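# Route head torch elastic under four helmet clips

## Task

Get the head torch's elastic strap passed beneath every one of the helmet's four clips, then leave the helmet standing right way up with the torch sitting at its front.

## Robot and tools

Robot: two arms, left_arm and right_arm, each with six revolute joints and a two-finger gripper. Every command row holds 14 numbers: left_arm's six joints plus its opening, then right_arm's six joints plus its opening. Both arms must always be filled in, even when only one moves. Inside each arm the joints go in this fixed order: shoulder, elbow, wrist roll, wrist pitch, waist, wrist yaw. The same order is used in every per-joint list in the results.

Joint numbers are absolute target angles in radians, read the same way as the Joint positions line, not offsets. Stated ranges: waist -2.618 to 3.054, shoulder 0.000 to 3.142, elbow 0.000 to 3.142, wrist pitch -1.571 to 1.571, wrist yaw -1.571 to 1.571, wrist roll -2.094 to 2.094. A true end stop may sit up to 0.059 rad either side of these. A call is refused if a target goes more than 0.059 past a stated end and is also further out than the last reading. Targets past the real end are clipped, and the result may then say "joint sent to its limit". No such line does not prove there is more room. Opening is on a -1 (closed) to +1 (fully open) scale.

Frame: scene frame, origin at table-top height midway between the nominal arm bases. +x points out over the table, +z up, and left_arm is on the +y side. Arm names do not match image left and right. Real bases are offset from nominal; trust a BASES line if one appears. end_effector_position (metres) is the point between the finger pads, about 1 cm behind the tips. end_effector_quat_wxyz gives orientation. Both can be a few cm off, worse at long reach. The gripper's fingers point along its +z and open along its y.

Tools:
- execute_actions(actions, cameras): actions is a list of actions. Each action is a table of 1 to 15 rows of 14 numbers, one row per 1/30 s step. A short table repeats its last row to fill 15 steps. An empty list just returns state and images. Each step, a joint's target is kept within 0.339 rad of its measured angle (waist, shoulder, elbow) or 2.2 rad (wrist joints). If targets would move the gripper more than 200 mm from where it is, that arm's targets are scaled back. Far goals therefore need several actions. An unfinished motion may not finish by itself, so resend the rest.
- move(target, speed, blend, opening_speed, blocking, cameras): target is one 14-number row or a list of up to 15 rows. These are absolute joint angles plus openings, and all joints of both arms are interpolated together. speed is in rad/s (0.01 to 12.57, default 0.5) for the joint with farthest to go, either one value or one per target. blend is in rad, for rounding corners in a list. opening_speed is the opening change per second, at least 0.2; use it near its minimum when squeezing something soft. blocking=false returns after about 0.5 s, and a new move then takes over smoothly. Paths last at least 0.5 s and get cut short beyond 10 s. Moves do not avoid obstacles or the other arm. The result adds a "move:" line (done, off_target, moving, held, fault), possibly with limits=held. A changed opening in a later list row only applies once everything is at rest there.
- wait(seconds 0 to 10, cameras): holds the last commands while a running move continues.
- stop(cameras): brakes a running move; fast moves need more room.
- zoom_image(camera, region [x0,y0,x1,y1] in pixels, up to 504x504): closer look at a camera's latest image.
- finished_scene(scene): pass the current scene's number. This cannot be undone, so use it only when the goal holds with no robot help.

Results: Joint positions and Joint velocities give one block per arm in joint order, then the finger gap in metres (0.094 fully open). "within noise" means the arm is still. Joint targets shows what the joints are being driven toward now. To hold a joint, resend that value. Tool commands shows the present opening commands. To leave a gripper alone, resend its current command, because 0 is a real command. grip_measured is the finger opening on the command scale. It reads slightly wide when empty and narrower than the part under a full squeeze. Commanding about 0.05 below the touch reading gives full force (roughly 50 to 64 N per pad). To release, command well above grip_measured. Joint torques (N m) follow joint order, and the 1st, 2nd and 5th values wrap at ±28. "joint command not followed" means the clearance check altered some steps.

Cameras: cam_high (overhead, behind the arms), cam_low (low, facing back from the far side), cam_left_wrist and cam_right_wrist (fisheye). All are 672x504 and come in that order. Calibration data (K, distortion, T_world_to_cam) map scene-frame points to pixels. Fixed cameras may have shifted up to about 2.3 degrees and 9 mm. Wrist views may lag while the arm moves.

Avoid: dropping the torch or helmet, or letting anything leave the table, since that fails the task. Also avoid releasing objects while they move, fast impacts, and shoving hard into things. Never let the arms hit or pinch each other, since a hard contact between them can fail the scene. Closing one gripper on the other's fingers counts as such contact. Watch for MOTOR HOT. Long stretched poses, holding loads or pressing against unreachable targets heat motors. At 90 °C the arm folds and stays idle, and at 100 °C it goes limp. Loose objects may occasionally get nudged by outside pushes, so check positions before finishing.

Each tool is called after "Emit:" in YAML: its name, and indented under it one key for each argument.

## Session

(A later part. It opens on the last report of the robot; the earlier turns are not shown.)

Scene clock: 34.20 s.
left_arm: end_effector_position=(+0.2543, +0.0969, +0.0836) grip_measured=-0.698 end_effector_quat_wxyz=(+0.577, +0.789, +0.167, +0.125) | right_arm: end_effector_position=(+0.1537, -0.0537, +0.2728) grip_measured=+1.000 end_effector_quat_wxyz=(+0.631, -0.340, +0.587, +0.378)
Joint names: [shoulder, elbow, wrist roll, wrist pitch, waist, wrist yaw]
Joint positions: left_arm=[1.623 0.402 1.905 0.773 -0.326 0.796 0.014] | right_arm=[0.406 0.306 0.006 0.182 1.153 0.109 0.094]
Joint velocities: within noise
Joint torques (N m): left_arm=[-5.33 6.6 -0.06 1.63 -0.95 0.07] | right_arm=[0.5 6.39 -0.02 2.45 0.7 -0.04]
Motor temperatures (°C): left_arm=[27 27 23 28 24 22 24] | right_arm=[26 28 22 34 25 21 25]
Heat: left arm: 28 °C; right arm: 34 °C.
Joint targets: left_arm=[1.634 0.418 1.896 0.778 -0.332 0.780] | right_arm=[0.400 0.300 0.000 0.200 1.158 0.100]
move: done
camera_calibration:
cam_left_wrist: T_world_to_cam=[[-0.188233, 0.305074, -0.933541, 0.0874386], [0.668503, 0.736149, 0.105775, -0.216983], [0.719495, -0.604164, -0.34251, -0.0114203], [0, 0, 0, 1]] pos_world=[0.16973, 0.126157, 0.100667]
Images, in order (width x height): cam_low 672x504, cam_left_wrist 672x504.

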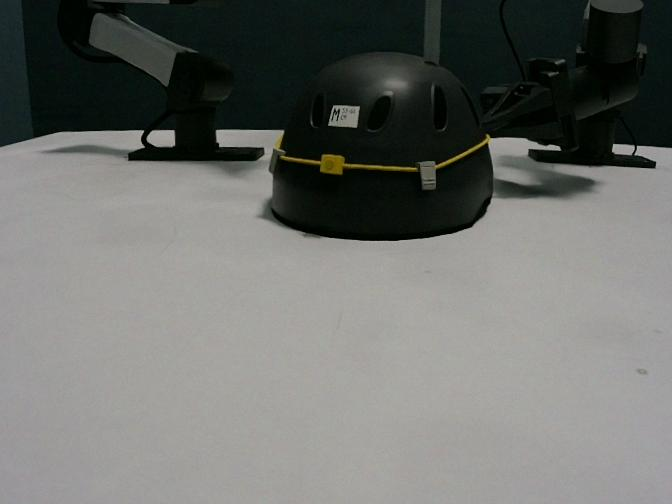

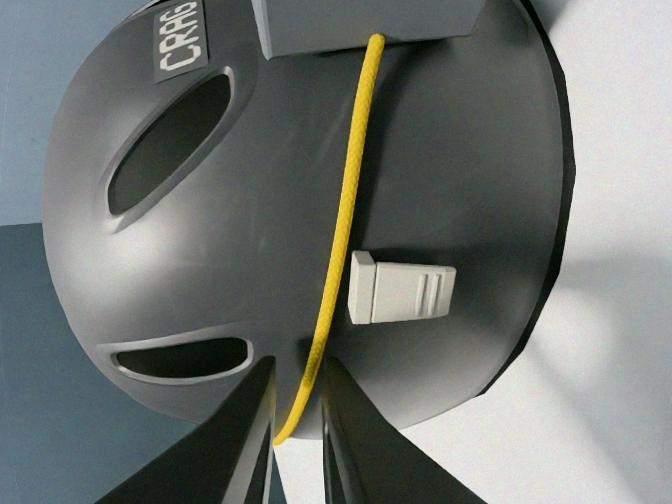

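Emit:
move:
  target: [1.634, 0.4185, 1.896, 0.778, -0.332, 0.780, -0.9, 0.4, 0.3, 0.0, 0.2, 1.158, 0.1, 1.0]
  speed: 0.06
  opening_speed: 0.3
  cameras: ["cam_left_wrist", "cam_low"]

Emit:
zoom_image:
  camera: "cam_left_wrist"
  region: [220, 280, 380, 450]

Emit:
zoom_image:
  camera: "cam_low"
  region: [460, 90, 540, 160]

Scene clock: 35.37 s.
left_arm: end_effector_position=(+0.2545, +0.0969, +0.0837) grip_measured=-0.898 end_effector_quat_wxyz=(+0.577, +0.789, +0.168, +0.125) | right_arm: end_effector_position=(+0.1537, -0.0537, +0.2728) grip_measured=+1.000 end_effector_quat_wxyz=(+0.631, -0.340, +0.587, +0.378)
Joint names: [shoulder, elbow, wrist roll, wrist pitch, waist, wrist yaw]
Joint positions: left_arm=[1.623 0.402 1.904 0.774 -0.326 0.795 0.005] | right_arm=[0.406 0.306 0.006 0.182 1.153 0.109 0.094]
Joint velocities: within noise
Joint torques (N m): left_arm=[-5.24 6.6 -0.07 1.64 -1.05 0.09] | right_arm=[0.5 6.41 -0.02 2.45 0.69 -0.04]
Motor temperatures (°C): left_arm=[27 27 23 28 24 22 24] | right_arm=[26 28 22 34 25 21 25]
Heat: left arm: 28 °C; right arm: 34 °C.
Joint targets: left_arm=[1.634 0.418 1.896 0.778 -0.332 0.780] | right_arm=[0.400 0.300 0.000 0.200 1.158 0.100]
move: done
camera_calibration:
cam_left_wrist: T_world_to_cam=[[-0.187978, 0.304574, -0.933755, 0.0875929], [0.667763, 0.736802, 0.105901, -0.217032], [0.720248, -0.60362, -0.341885, -0.0117173], [0, 0, 0, 1]] pos_world=[0.169831, 0.126158, 0.100768]
Images, in order (width x height): cam_low 672x504, cam_left_wrist 672x504.

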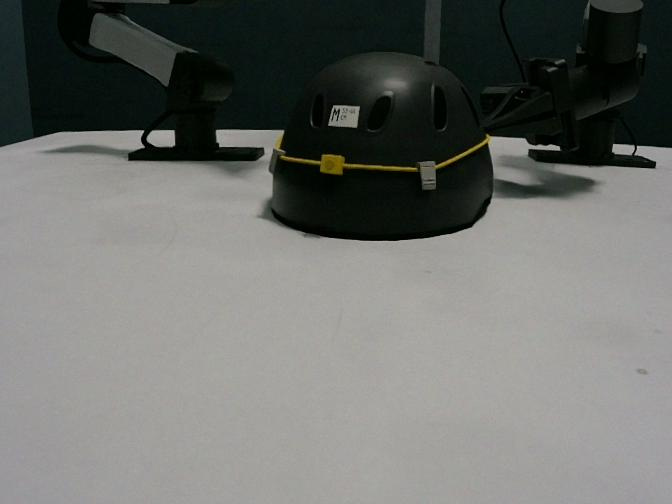

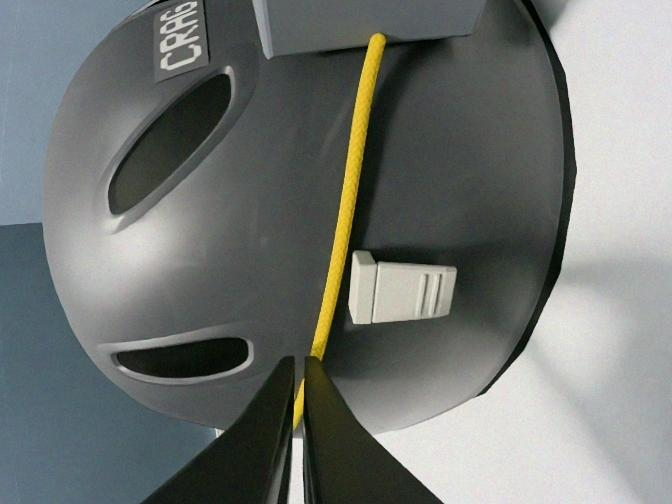

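Scaled by 2.965 from the camera's 672x504 image, which has a finer 960x720 frame.

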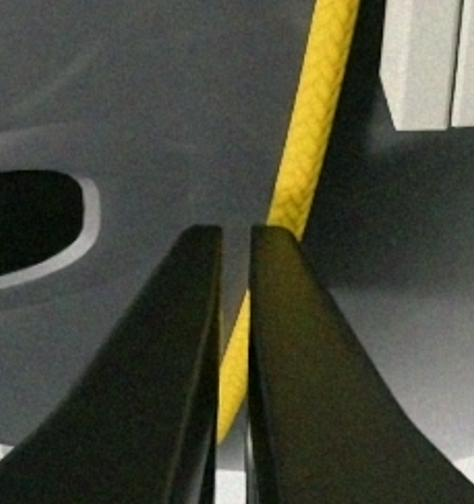

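Scaled by 6.300.

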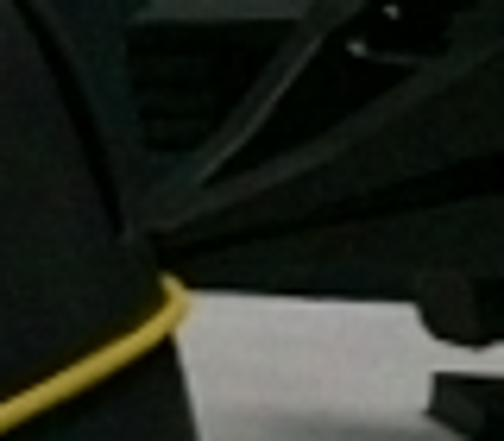

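Emit:
move:
  target:
    - [1.634, 0.4185, 1.896, 0.778, -0.332, 0.780, -0.7, 0.4, 0.3, 0.0, 0.2, 1.158, 0.1, 1.0]
    - [1.6574, 0.4164, 1.98, 0.8035, -0.3335, 0.780, -0.7, 0.4, 0.3, 0.0, 0.2, 1.158, 0.1, 1.0]
  speed: 0.06
  opening_speed: 0.4
  cameras: ["cam_left_wrist", "cam_low"]

Emit:
zoom_image:
  camera: "cam_left_wrist"
  region: [220, 280, 380, 450]

Emit:
zoom_image:
  camera: "cam_low"
  region: [460, 90, 540, 160]

Scene clock: 38.80 s.
left_arm: end_effector_position=(+0.2558, +0.0966, +0.0804) grip_measured=-0.702 end_effector_quat_wxyz=(+0.573, +0.794, +0.140, +0.146) | right_arm: end_effector_position=(+0.1537, -0.0537, +0.2728) grip_measured=+1.000 end_effector_quat_wxyz=(+0.631, -0.340, +0.587, +0.378)
Joint names: [shoulder, elbow, wrist roll, wrist pitch, waist, wrist yaw]
Joint positions: left_arm=[1.646 0.402 1.973 0.799 -0.326 0.795 0.014] | right_arm=[0.406 0.306 0.006 0.182 1.153 0.109 0.094]
Joint velocities: within noise
Joint torques (N m): left_arm=[-5.34 6.26 0.09 1.63 -1.14 0.08] | right_arm=[0.5 6.41 -0.02 2.44 0.7 -0.04]
Motor temperatures (°C): left_arm=[27 27 23 29 24 22 24] | right_arm=[26 28 22 35 25 21 25]
Heat: left arm: 29 °C; right arm: 35 °C.
Joint targets: left_arm=[1.657 0.416 1.980 0.803 -0.334 0.780] | right_arm=[0.400 0.300 0.000 0.200 1.158 0.100]
move: done
camera_calibration:
cam_left_wrist: T_world_to_cam=[[-0.124292, 0.332575, -0.934851, 0.0659019], [0.674273, 0.71951, 0.16632, -0.222147], [0.727948, -0.609672, -0.313675, -0.0177981], [0, 0, 0, 1]] pos_world=[0.170935, 0.127068, 0.092973]
Images, in order (width x height): cam_low 672x504, cam_left_wrist 672x504.

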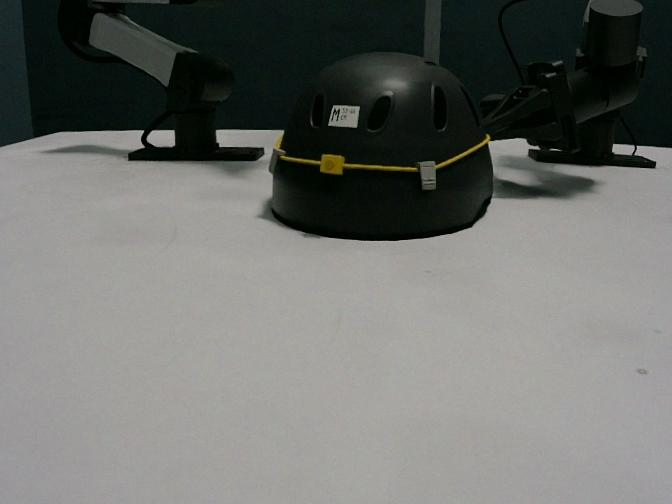

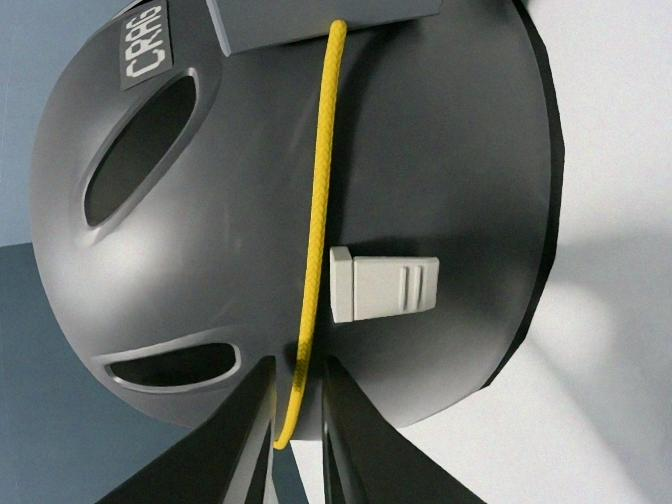

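Scaled by 2.965 from the camera's 672x504 image, which has a finer 960x720 frame.

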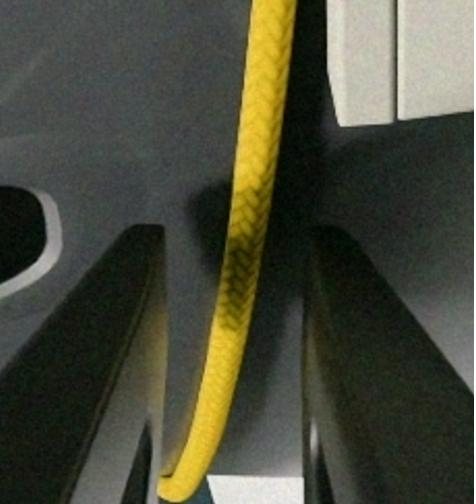

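Scaled by 6.300.

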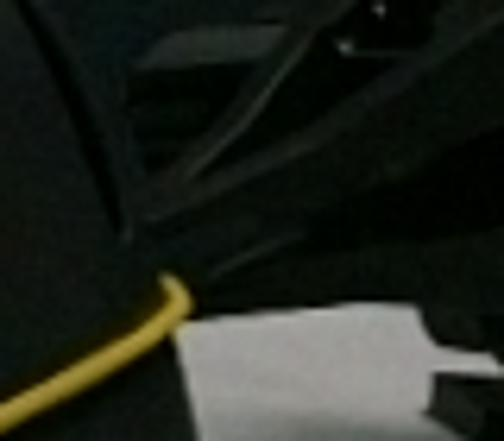

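Emit:
move:
  target:
    - [1.6674, 0.4208, 1.976, 0.812, -0.3405, 0.774, -0.7, 0.4, 0.3, 0.0, 0.2, 1.158, 0.1, 1.0]
    - [1.6674, 0.4208, 1.976, 0.812, -0.3405, 0.774, -0.9, 0.4, 0.3, 0.0, 0.2, 1.158, 0.1, 1.0]
  speed: 0.06
  opening_speed: 0.3
  cameras: ["cam_left_wrist", "cam_low"]

Emit:
zoom_image:
  camera: "cam_left_wrist"
  region: [220, 280, 380, 450]

Emit:
zoom_image:
  camera: "cam_low"
  region: [460, 90, 540, 160]

Scene clock: 40.60 s.
left_arm: end_effector_position=(+0.2553, +0.0944, +0.0786) grip_measured=-0.896 end_effector_quat_wxyz=(+0.572, +0.795, +0.138, +0.145) | right_arm: end_effector_position=(+0.1537, -0.0537, +0.2728) grip_measured=+1.000 end_effector_quat_wxyz=(+0.631, -0.340, +0.587, +0.378)
Joint names: [shoulder, elbow, wrist roll, wrist pitch, waist, wrist yaw]
Joint positions: left_arm=[1.656 0.402 1.973 0.809 -0.335 0.789 0.005] | right_arm=[0.406 0.306 0.006 0.182 1.153 0.109 0.094]
Joint velocities: within noise
Joint torques (N m): left_arm=[-5.41 6.57 0.05 1.61 -1.02 0.07] | right_arm=[0.49 6.39 -0.02 2.45 0.69 -0.04]
Motor temperatures (°C): left_arm=[27 27 23 29 24 22 24] | right_arm=[26 28 22 35 25 21 25]
Heat: left arm: 29 °C; right arm: 35 °C.
Joint targets: left_arm=[1.667 0.421 1.976 0.812 -0.340 0.774] | right_arm=[0.400 0.300 0.000 0.200 1.158 0.100]
move: done
camera_calibration:
cam_left_wrist: T_world_to_cam=[[-0.121844, 0.33521, -0.934231, 0.0639889], [0.676382, 0.716897, 0.169013, -0.220422], [0.726403, -0.611304, -0.31408, -0.0186547], [0, 0, 0, 1]] pos_world=[0.170437, 0.125167, 0.0911757]
Images, in order (width x height): cam_low 672x504, cam_left_wrist 672x504.

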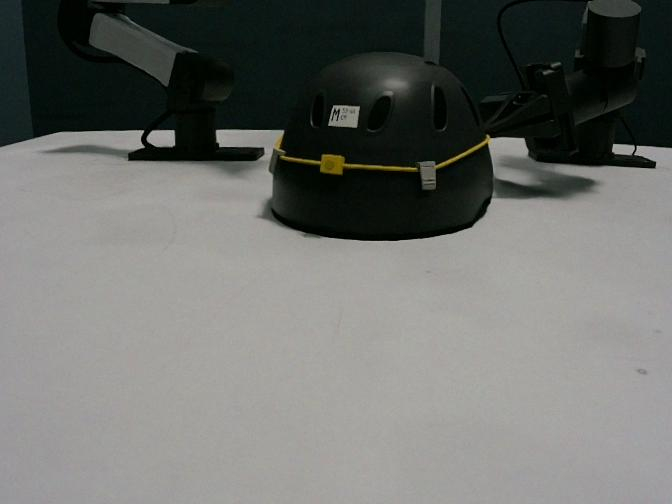

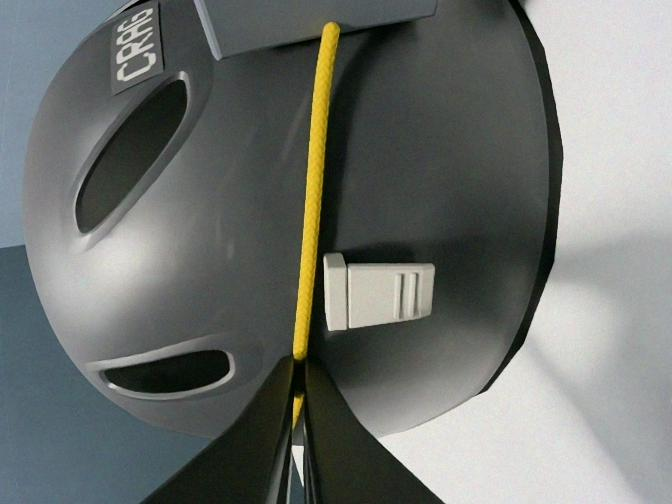

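Scaled by 2.965 from the camera's 672x504 image, which has a finer 960x720 frame.

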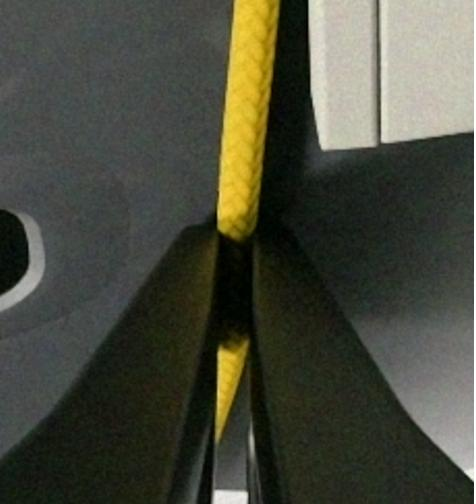

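Scaled by 6.300.

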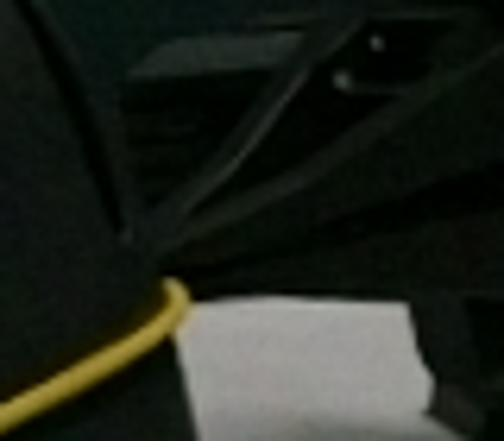

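Emit:
move:
  target: [1.6674, 0.4208, 1.976, 0.812, -0.3405, 0.774, -1.0, 0.4, 0.3, 0.0, 0.2, 1.158, 0.1, 1.0]
  speed: 0.06
  opening_speed: 0.2
  cameras: ["cam_left_wrist", "cam_low"]

Emit:
zoom_image:
  camera: "cam_left_wrist"
  region: [220, 280, 380, 450]

Emit:
zoom_image:
  camera: "cam_low"
  region: [460, 90, 540, 160]

Scene clock: 41.50 s.
left_arm: end_effector_position=(+0.2557, +0.0943, +0.0790) grip_measured=-0.965 end_effector_quat_wxyz=(+0.572, +0.795, +0.138, +0.146) | right_arm: end_effector_position=(+0.1537, -0.0537, +0.2728) grip_measured=+1.000 end_effector_quat_wxyz=(+0.631, -0.340, +0.587, +0.378)
Joint names: [shoulder, elbow, wrist roll, wrist pitch, waist, wrist yaw]
Joint positions: left_arm=[1.656 0.403 1.973 0.81 -0.335 0.789 0.002] | right_arm=[0.406 0.306 0.006 0.182 1.153 0.109 0.094]
Joint velocities: within noise
Joint torques (N m): left_arm=[-5.39 6.56 0.07 1.63 -1.01 0.07] | right_arm=[0.5 6.41 -0.02 2.44 0.7 -0.05]
Motor temperatures (°C): left_arm=[27 27 23 29 24 22 24] | right_arm=[26 28 22 35 25 21 25]
Heat: left arm: 29 °C; right arm: 35 °C.
Joint targets: left_arm=[1.667 0.421 1.976 0.812 -0.340 0.774] | right_arm=[0.400 0.300 0.000 0.200 1.158 0.100]
move: done
camera_calibration:
cam_left_wrist: T_world_to_cam=[[-0.120564, 0.334946, -0.934492, 0.064192], [0.675922, 0.717137, 0.169836, -0.2207], [0.727045, -0.611168, -0.312858, -0.0191516], [0, 0, 0, 1]] pos_world=[0.17084, 0.125067, 0.0914782]
Images, in order (width x height): cam_low 672x504, cam_left_wrist 672x504.

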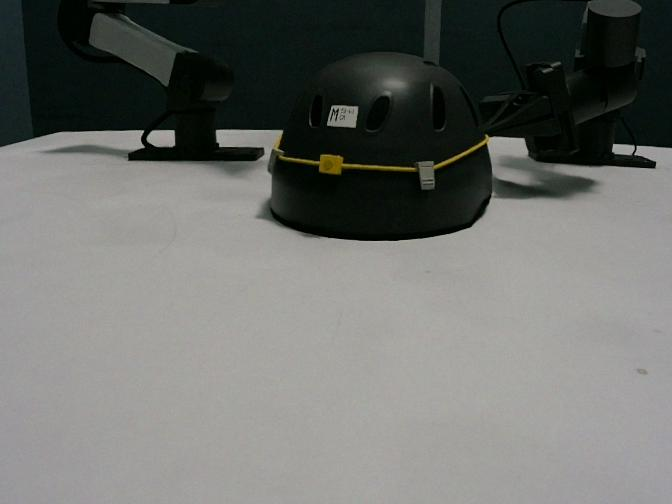

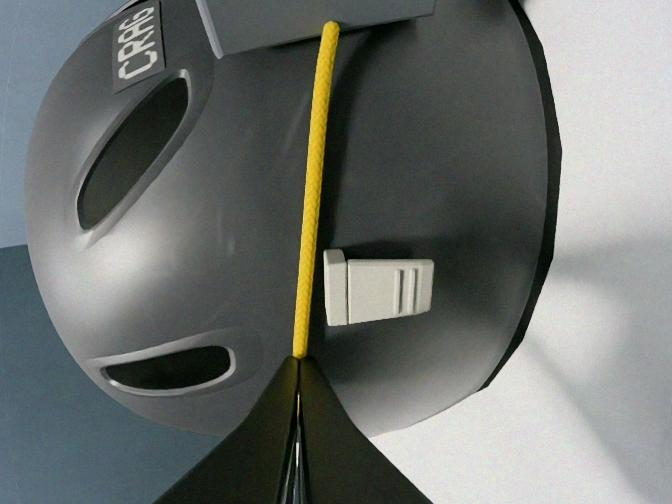

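Scaled by 2.965 from the camera's 672x504 image, which has a finer 960x720 frame.

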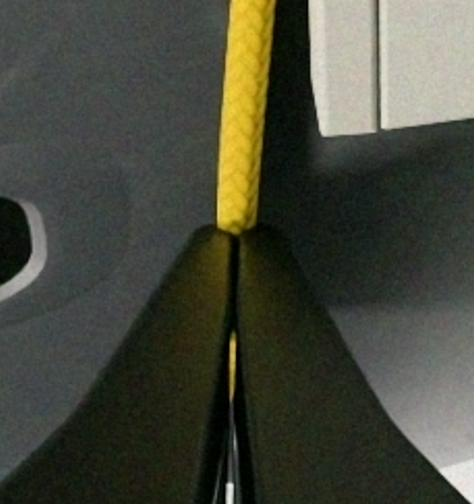

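Scaled by 6.300.

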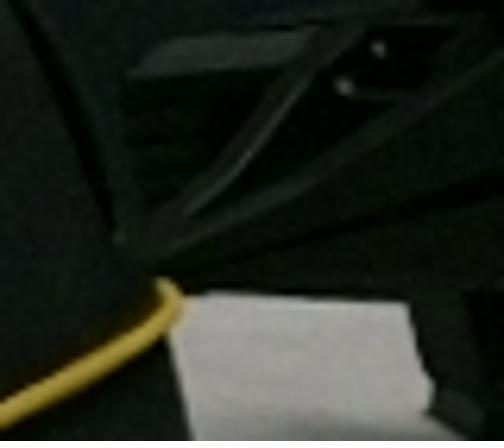

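Emit:
move:
  target: [1.6145, 0.377, 1.996, 0.768, -0.304, 0.828, -1.0, 0.4, 0.3, 0.0, 0.2, 1.158, 0.1, 1.0]
  speed: 0.08
  cameras: ["cam_left_wrist", "cam_low", "cam_high"]

Emit:
zoom_image:
  camera: "cam_left_wrist"
  region: [220, 280, 380, 450]

Emit:
zoom_image:
  camera: "cam_low"
  region: [400, 80, 560, 200]

Scene clock: 44.17 s.
left_arm: end_effector_position=(+0.2527, +0.1017, +0.0790) grip_measured=-0.967 end_effector_quat_wxyz=(+0.571, +0.796, +0.140, +0.146) | right_arm: end_effector_position=(+0.1537, -0.0537, +0.2728) grip_measured=+1.000 end_effector_quat_wxyz=(+0.631, -0.340, +0.587, +0.378)
Joint names: [shoulder, elbow, wrist roll, wrist pitch, waist, wrist yaw]
Joint positions: left_arm=[1.631 0.387 1.989 0.787 -0.31 0.807 0.002] | right_arm=[0.406 0.306 0.006 0.182 1.153 0.109 0.094]
Joint velocities: within noise
Joint torques (N m): left_arm=[-8.1 4.07 0.11 1.42 0.05 0.4] | right_arm=[0.49 6.41 -0.02 2.44 0.69 -0.05]
Motor temperatures (°C): left_arm=[28 27 23 29 24 22 24] | right_arm=[26 28 22 35 25 21 25]
Heat: left arm: 29 °C; right arm: 35 °C.
Joint targets: left_arm=[1.615 0.377 1.996 0.768 -0.304 0.828] | right_arm=[0.400 0.300 0.000 0.200 1.158 0.100]
move: done
camera_calibration:
cam_left_wrist: T_world_to_cam=[[-0.12402, 0.337289, -0.933196, 0.0618762], [0.674095, 0.718768, 0.170201, -0.223761], [0.728159, -0.607954, -0.316506, -0.0128061], [0, 0, 0, 1]] pos_world=[0.167835, 0.132177, 0.091774]
Images, in order (width x height): cam_high 672x504, cam_low 672x504, cam_left_wrist 672x504.

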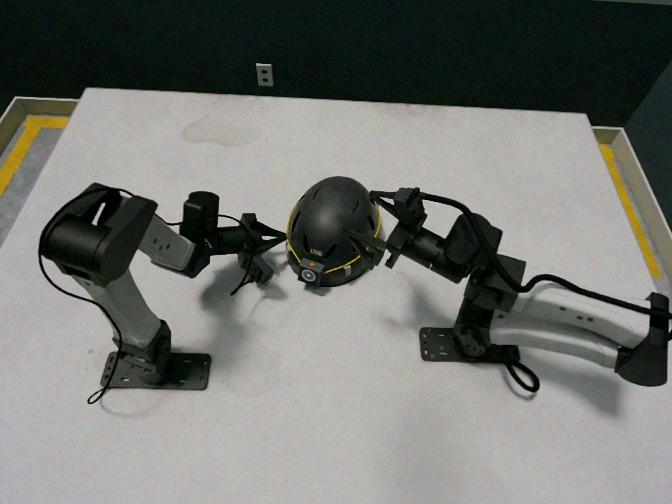

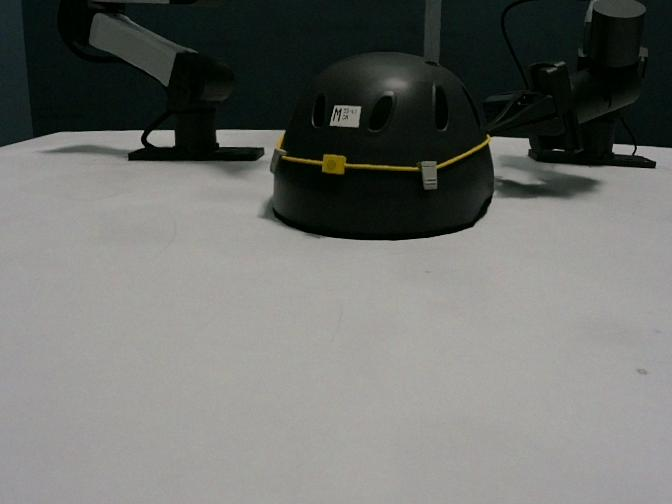

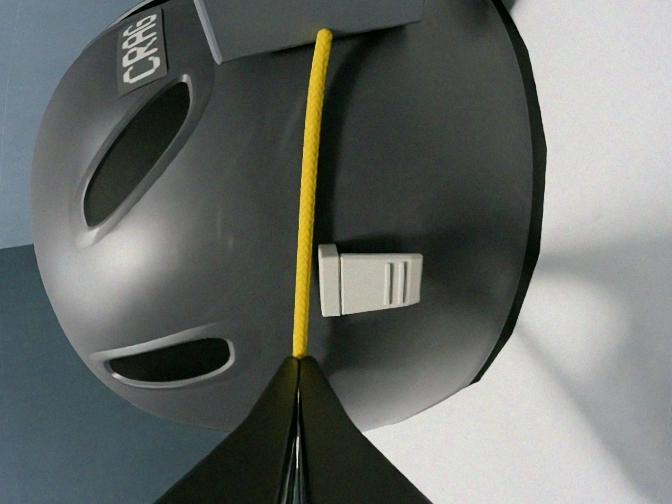

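Scaled by 2.965 from the camera's 672x504 image, which has a finer 960x720 frame.

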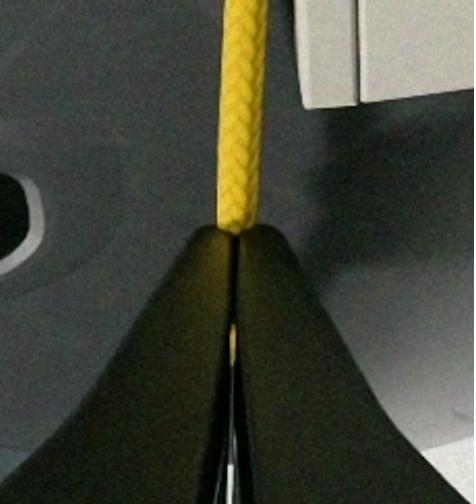

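Scaled by 3.150.

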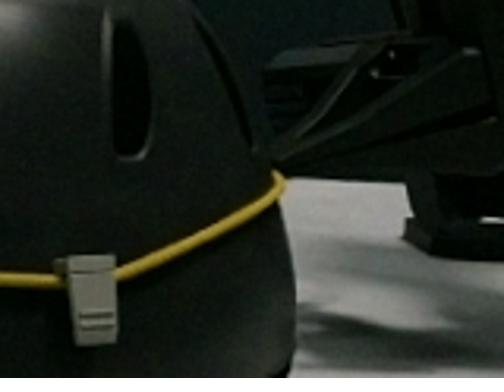

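Emit:
move:
  target: [1.60, 0.343, 2.027, 0.755, -0.236, 0.887, -1.0, 0.4, 0.3, 0.0, 0.2, 1.158, 0.1, 1.0]
  speed: 0.1
  cameras: ["cam_left_wrist", "cam_low", "cam_high"]

Emit:
zoom_image:
  camera: "cam_low"
  region: [260, 40, 560, 250]

Scene clock: 45.97 s.
left_arm: end_effector_position=(+0.2480, +0.1191, +0.0751) grip_measured=-0.967 end_effector_quat_wxyz=(+0.573, +0.794, +0.145, +0.143) | right_arm: end_effector_position=(+0.1537, -0.0537, +0.2728) grip_measured=+1.000 end_effector_quat_wxyz=(+0.631, -0.340, +0.587, +0.378)
Joint names: [shoulder, elbow, wrist roll, wrist pitch, waist, wrist yaw]
Joint positions: left_arm=[1.616 0.353 2.02 0.774 -0.243 0.868 0.002] | right_arm=[0.406 0.306 0.006 0.182 1.153 0.109 0.094]
Joint velocities: within noise
Joint torques (N m): left_arm=[-7.56 3.93 0.11 1.37 0.01 0.42] | right_arm=[0.5 6.41 -0.02 2.45 0.7 -0.04]
Motor temperatures (°C): left_arm=[28 27 23 29 24 22 24] | right_arm=[26 28 22 36 25 21 25]
Heat: left arm: 29 °C; right arm: 36 °C.
Joint targets: left_arm=[1.600 0.343 2.027 0.755 -0.236 0.887] | right_arm=[0.400 0.300 0.000 0.200 1.158 0.100]
move: done
camera_calibration:
cam_left_wrist: T_world_to_cam=[[-0.134615, 0.330258, -0.934242, 0.0553463], [0.672798, 0.722646, 0.158515, -0.231659], [0.727477, -0.607218, -0.319475, 0.00040092], [0, 0, 0, 1]] pos_world=[0.163019, 0.149373, 0.0885563]
Images, in order (width x height): cam_high 672x504, cam_low 672x504, cam_left_wrist 672x504.

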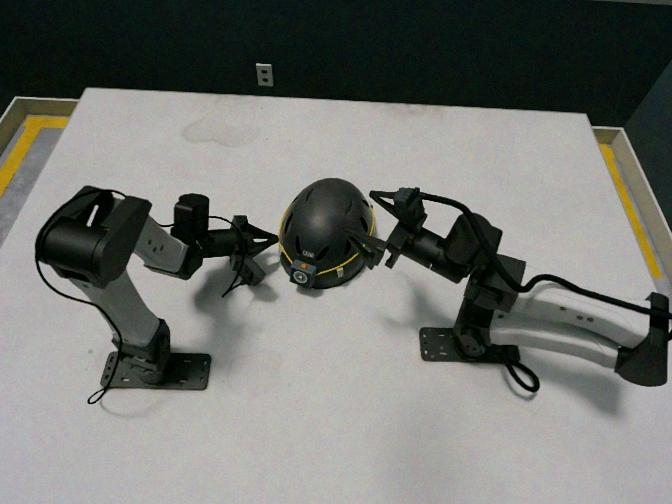

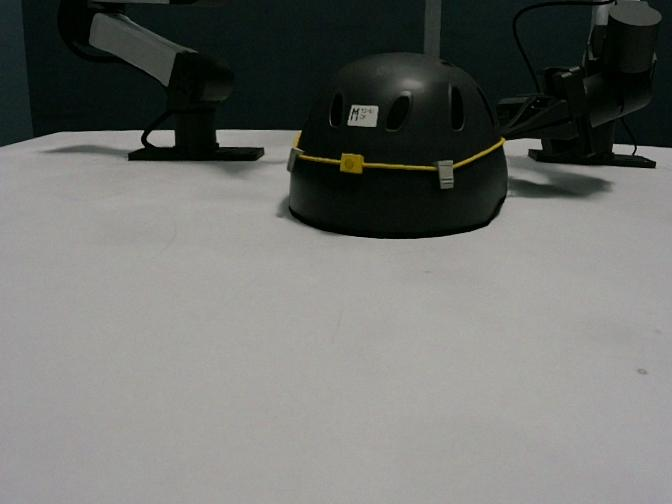

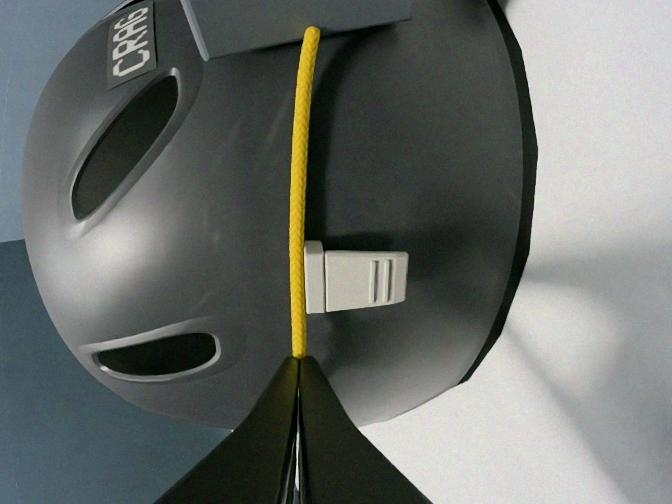

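Scaled by 1.680.

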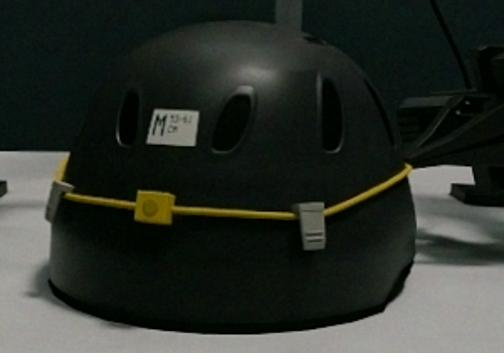

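Emit:
move:
  target:
    - [1.60, 0.343, 2.027, 0.755, -0.236, 0.887, -1.0, 0.6, 0.7, 0.0, -0.1, 1.1, 0.05, -1.0]
    - [1.60, 0.343, 2.027, 0.755, -0.236, 0.887, -1.0, 1.693, 1.711, 0.0, -1.218, 0.8545, 0.0, -1.0]
  speed: 0.6
  blend: 0.1

Scene clock: 50.83 s.
left_arm: end_effector_position=(+0.2479, +0.1191, +0.0752) grip_measured=-0.967 end_effector_quat_wxyz=(+0.573, +0.794, +0.144, +0.143) | right_arm: end_effector_position=(+0.2777, -0.0025, +0.2075) grip_measured=-0.997 end_effector_quat_wxyz=(+0.168, -0.414, +0.891, +0.075)
Joint names: [shoulder, elbow, wrist roll, wrist pitch, waist, wrist yaw]
Joint positions: left_arm=[1.616 0.353 2.021 0.774 -0.243 0.869 0.002] | right_arm=[1.685 1.689 0.006 -1.206 0.857 0.008 0]
Joint velocities: within noise
Joint torques (N m): left_arm=[-7.58 3.86 0.09 1.37 -0.05 0.42] | right_arm=[-8.2 7.95 -0.02 1.1 -0.1 -0.03]
Motor temperatures (°C): left_arm=[28 27 23 29 24 22 24] | right_arm=[26 29 22 35 25 21 25]
Heat: left arm: 29 °C; right arm: 35 °C.
Joint targets: left_arm=[1.600 0.343 2.027 0.755 -0.236 0.887] | right_arm=[1.693 1.711 0.000 -1.218 0.854 0.000]
move: done
camera_calibration:
cam_left_wrist: T_world_to_cam=[[-0.133508, 0.330273, -0.934396, 0.055133], [0.673337, 0.722035, 0.159004, -0.231704], [0.727181, -0.607935, -0.318783, 0.000626752], [0, 0, 0, 1]] pos_world=[0.16292, 0.149471, 0.0885578]
cam_right_wrist: T_world_to_cam=[[0.789663, -0.610785, 0.0580952, -0.239014], [-0.613541, -0.786023, 0.0757268, 0.183307], [-0.000588568, -0.0954424, -0.995435, 0.285602], [0, 0, 0, 1]] pos_world=[0.301375, 0.0253559, 0.284302]

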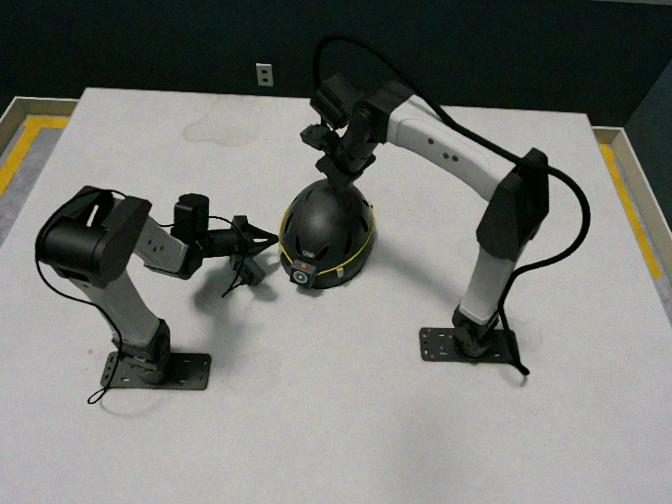

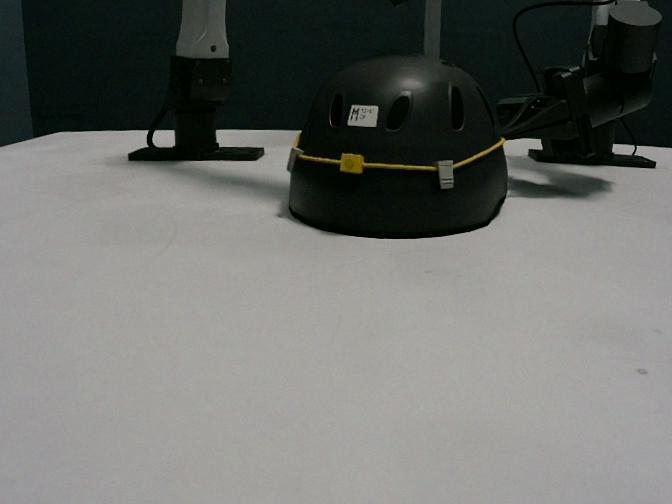

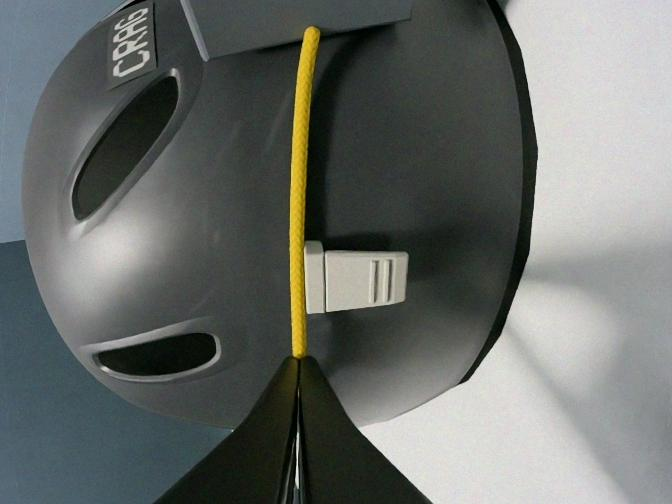

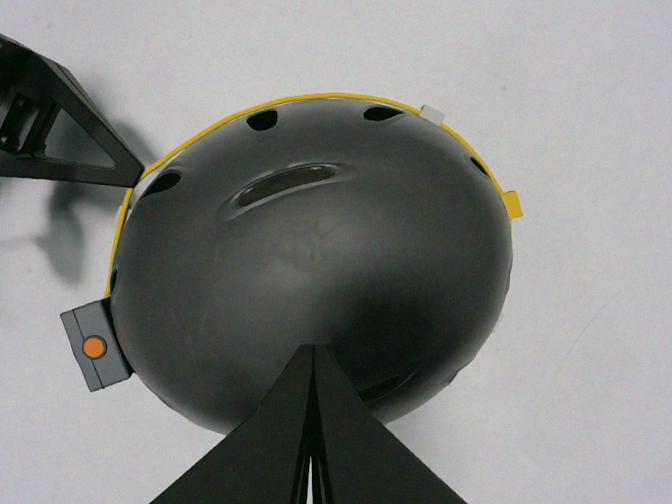

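Emit:
move:
  target: [1.60, 0.343, 2.027, 0.755, -0.236, 0.887, -1.0, 1.673, 1.544, 0.0, -1.066, 0.855, 0.0, -1.0]
  speed: 0.15
  cameras: ["cam_low", "cam_right_wrist"]

Emit:
zoom_image:
  camera: "cam_low"
  region: [280, 0, 500, 120]

Scene clock: 52.93 s.
left_arm: end_effector_position=(+0.2479, +0.1191, +0.0752) grip_measured=-0.967 end_effector_quat_wxyz=(+0.573, +0.794, +0.144, +0.143) | right_arm: end_effector_position=(+0.2791, -0.0008, +0.1712) grip_measured=-0.997 end_effector_quat_wxyz=(+0.160, -0.415, +0.893, +0.071)
Joint names: [shoulder, elbow, wrist roll, wrist pitch, waist, wrist yaw]
Joint positions: left_arm=[1.616 0.353 2.021 0.774 -0.243 0.869 0.002] | right_arm=[1.685 1.549 0.006 -1.083 0.857 0.008 0]
Joint velocities: within noise
Joint torques (N m): left_arm=[-7.64 3.93 0.07 1.35 -0.03 0.41] | right_arm=[-10.36 5.72 -0.01 1.39 -0.06 -0.03]
Motor temperatures (°C): left_arm=[29 27 23 29 24 22 24] | right_arm=[27 29 22 35 25 21 25]
Heat: left arm: 29 °C; right arm: 35 °C.
Joint targets: left_arm=[1.600 0.343 2.027 0.755 -0.236 0.887] | right_arm=[1.673 1.544 0.000 -1.066 0.855 0.000]
move: done
camera_calibration:
cam_right_wrist: T_world_to_cam=[[0.790291, -0.61003, 0.057481, -0.237095], [-0.612625, -0.784908, 0.0927925, 0.185], [-0.0114889, -0.108547, -0.994025, 0.252461], [0, 0, 0, 1]] pos_world=[0.30361, 0.0279769, 0.247414]
Images, in order (width x height): cam_low 672x504, cam_right_wrist 672x504.

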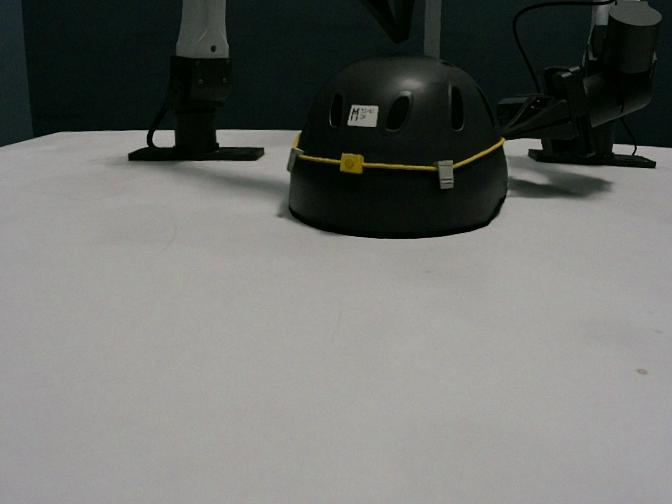

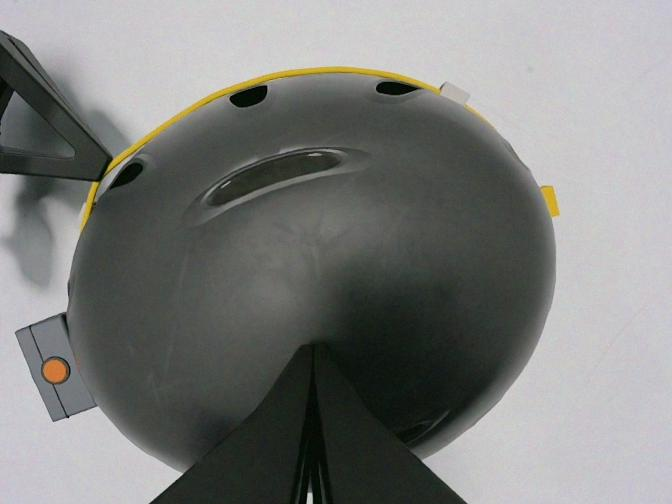

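Scaled by 2.291.

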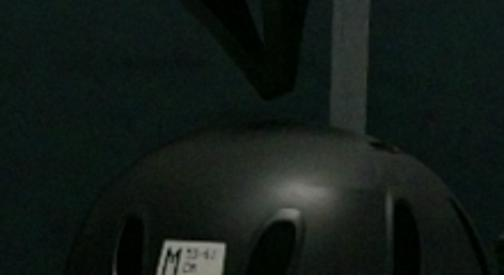

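Emit:
move:
  target: [1.60, 0.343, 2.027, 0.755, -0.236, 0.887, -1.0, 1.6636, 1.4717, 0.0, -1.003, 0.855, 0.0, -1.0]
  speed: 0.05
  cameras: ["cam_low", "cam_right_wrist"]

Emit:
zoom_image:
  camera: "cam_low"
  region: [280, 0, 500, 120]

Scene clock: 54.97 s.
left_arm: end_effector_position=(+0.2479, +0.1191, +0.0752) grip_measured=-0.967 end_effector_quat_wxyz=(+0.573, +0.794, +0.144, +0.143) | right_arm: end_effector_position=(+0.2785, -0.0015, +0.1612) grip_measured=-0.997 end_effector_quat_wxyz=(+0.165, -0.414, +0.892, +0.073)
Joint names: [shoulder, elbow, wrist roll, wrist pitch, waist, wrist yaw]
Joint positions: left_arm=[1.616 0.353 2.021 0.774 -0.243 0.869 0.002] | right_arm=[1.67 1.489 0.006 -1.028 0.857 0.008 0]
Joint velocities: within noise
Joint torques (N m): left_arm=[-7.64 3.86 0.08 1.36 0.03 0.4] | right_arm=[-9.59 4.72 -0.01 1.52 -0.05 -0.03]
Motor temperatures (°C): left_arm=[29 27 23 29 24 22 25] | right_arm=[27 29 22 34 25 21 25]
Heat: left arm: 29 °C; right arm: 34 °C.
Joint targets: left_arm=[1.600 0.343 2.027 0.755 -0.236 0.887] | right_arm=[1.663 1.472 0.000 -1.003 0.855 0.000]
move: done
camera_calibration:
cam_right_wrist: T_world_to_cam=[[0.789962, -0.610423, 0.0578193, -0.236439], [-0.613133, -0.785616, 0.0829136, 0.186778], [-0.00518867, -0.10095, -0.994878, 0.240856], [0, 0, 0, 1]] pos_world=[0.302548, 0.0267227, 0.237807]
Images, in order (width x height): cam_low 672x504, cam_right_wrist 672x504.

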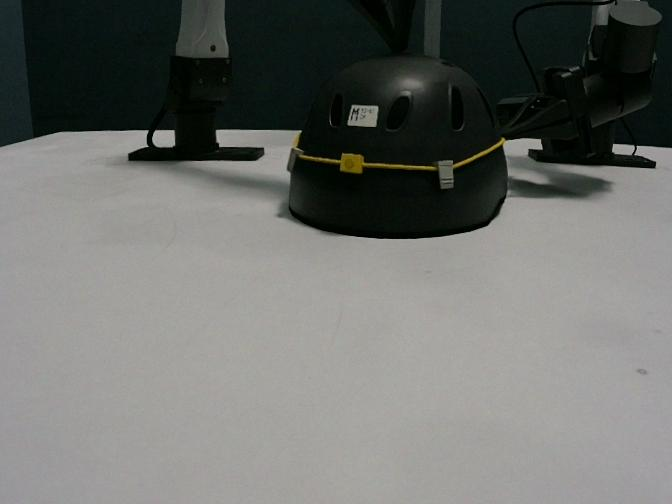

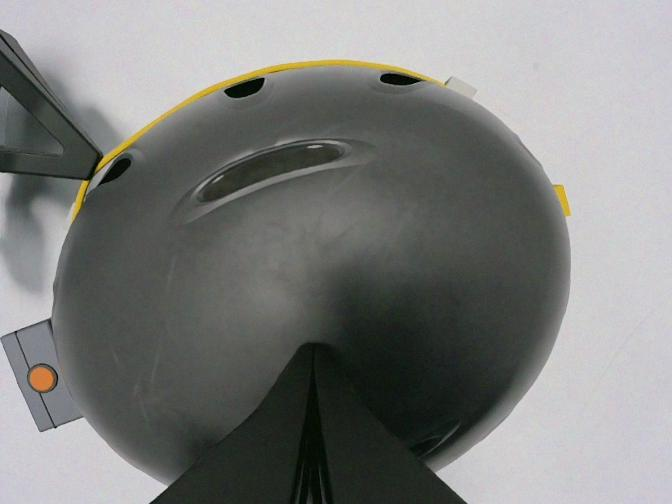

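Scaled by 2.291.

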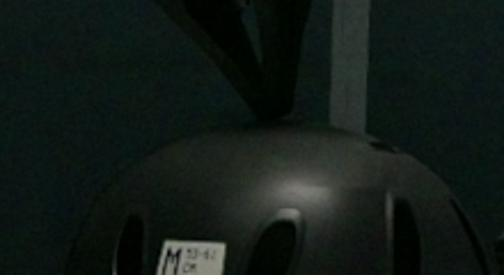

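Emit:
move:
  target: [1.60, 0.343, 2.027, 0.755, -0.236, 0.887, -1.0, 1.658, 1.4265, 0.0, -0.9636, 0.855, 0.0, -1.0]
  speed: 0.05
  cameras: ["cam_low"]

Scene clock: 56.23 s.
left_arm: end_effector_position=(+0.2479, +0.1191, +0.0752) grip_measured=-0.967 end_effector_quat_wxyz=(+0.573, +0.794, +0.144, +0.143) | right_arm: end_effector_position=(+0.2784, -0.0016, +0.1609) grip_measured=-0.997 end_effector_quat_wxyz=(+0.176, -0.413, +0.890, +0.079)
Joint names: [shoulder, elbow, wrist roll, wrist pitch, waist, wrist yaw]
Joint positions: left_arm=[1.616 0.353 2.021 0.774 -0.243 0.869 0.002] | right_arm=[1.645 1.451 0.006 -0.988 0.857 0.008 0]
Joint velocities: within noise
Joint torques (N m): left_arm=[-7.6 3.92 0.09 1.39 -0.12 0.39] | right_arm=[-7.46 4.08 -0.01 1.58 -0.05 -0.03]
Motor temperatures (°C): left_arm=[29 27 23 29 24 22 25] | right_arm=[27 29 22 34 25 21 25]
Heat: left arm: 29 °C; right arm: 34 °C.
Joint targets: left_arm=[1.600 0.343 2.027 0.755 -0.236 0.887] | right_arm=[1.658 1.426 0.000 -0.963 0.855 0.000]
move: done
Images, in order (width x height): cam_low 672x504.

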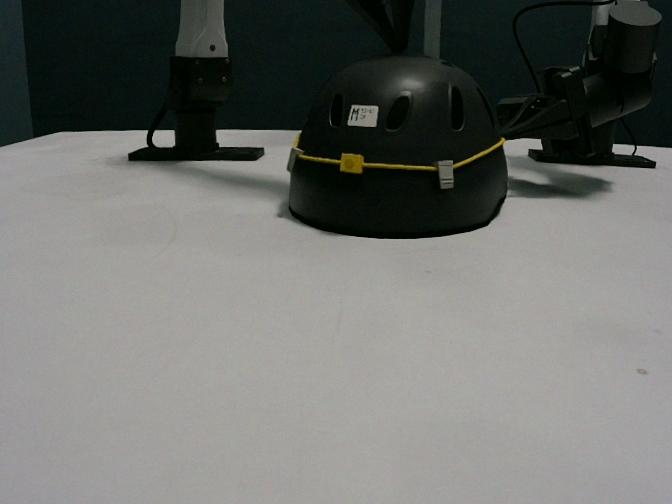

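Emit:
move:
  target: [1.60, 0.343, 2.027, 0.755, -0.236, 0.887, -1.0, 1.69, 1.4265, 0.0, -0.9636, 0.855, 0.0, -1.0]
  speed: 0.05
  cameras: ["cam_low"]

Scene clock: 57.27 s.
left_arm: end_effector_position=(+0.2479, +0.1191, +0.0752) grip_measured=-0.967 end_effector_quat_wxyz=(+0.573, +0.794, +0.144, +0.143) | right_arm: end_effector_position=(+0.2784, -0.0016, +0.1609) grip_measured=-0.997 end_effector_quat_wxyz=(+0.176, -0.413, +0.890, +0.079)
Joint names: [shoulder, elbow, wrist roll, wrist pitch, waist, wrist yaw]
Joint positions: left_arm=[1.616 0.353 2.021 0.774 -0.243 0.869 0.002] | right_arm=[1.645 1.451 0.006 -0.988 0.857 0.008 0]
Joint velocities: within noise
Joint torques (N m): left_arm=[-7.65 3.89 0.08 1.36 0.05 0.39] | right_arm=[-4.34 4.14 -0.01 1.57 -0.05 -0.03]
Motor temperatures (°C): left_arm=[29 27 23 29 24 22 25] | right_arm=[27 29 22 34 25 21 25]
Heat: left arm: 29 °C; right arm: 34 °C.
Joint targets: left_arm=[1.600 0.343 2.027 0.755 -0.236 0.887] | right_arm=[1.690 1.427 0.000 -0.964 0.855 0.000]
move: off_target (right_arm); right_arm: the shoulder is farthest, 0.045 rad from its target
Images, in order (width x height): cam_low 672x504.

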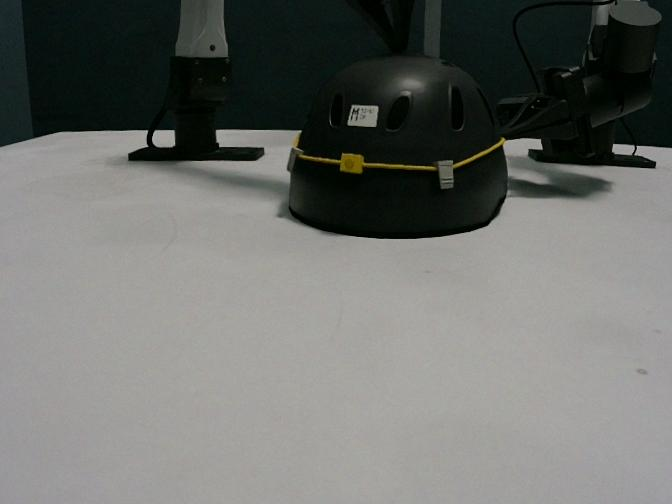

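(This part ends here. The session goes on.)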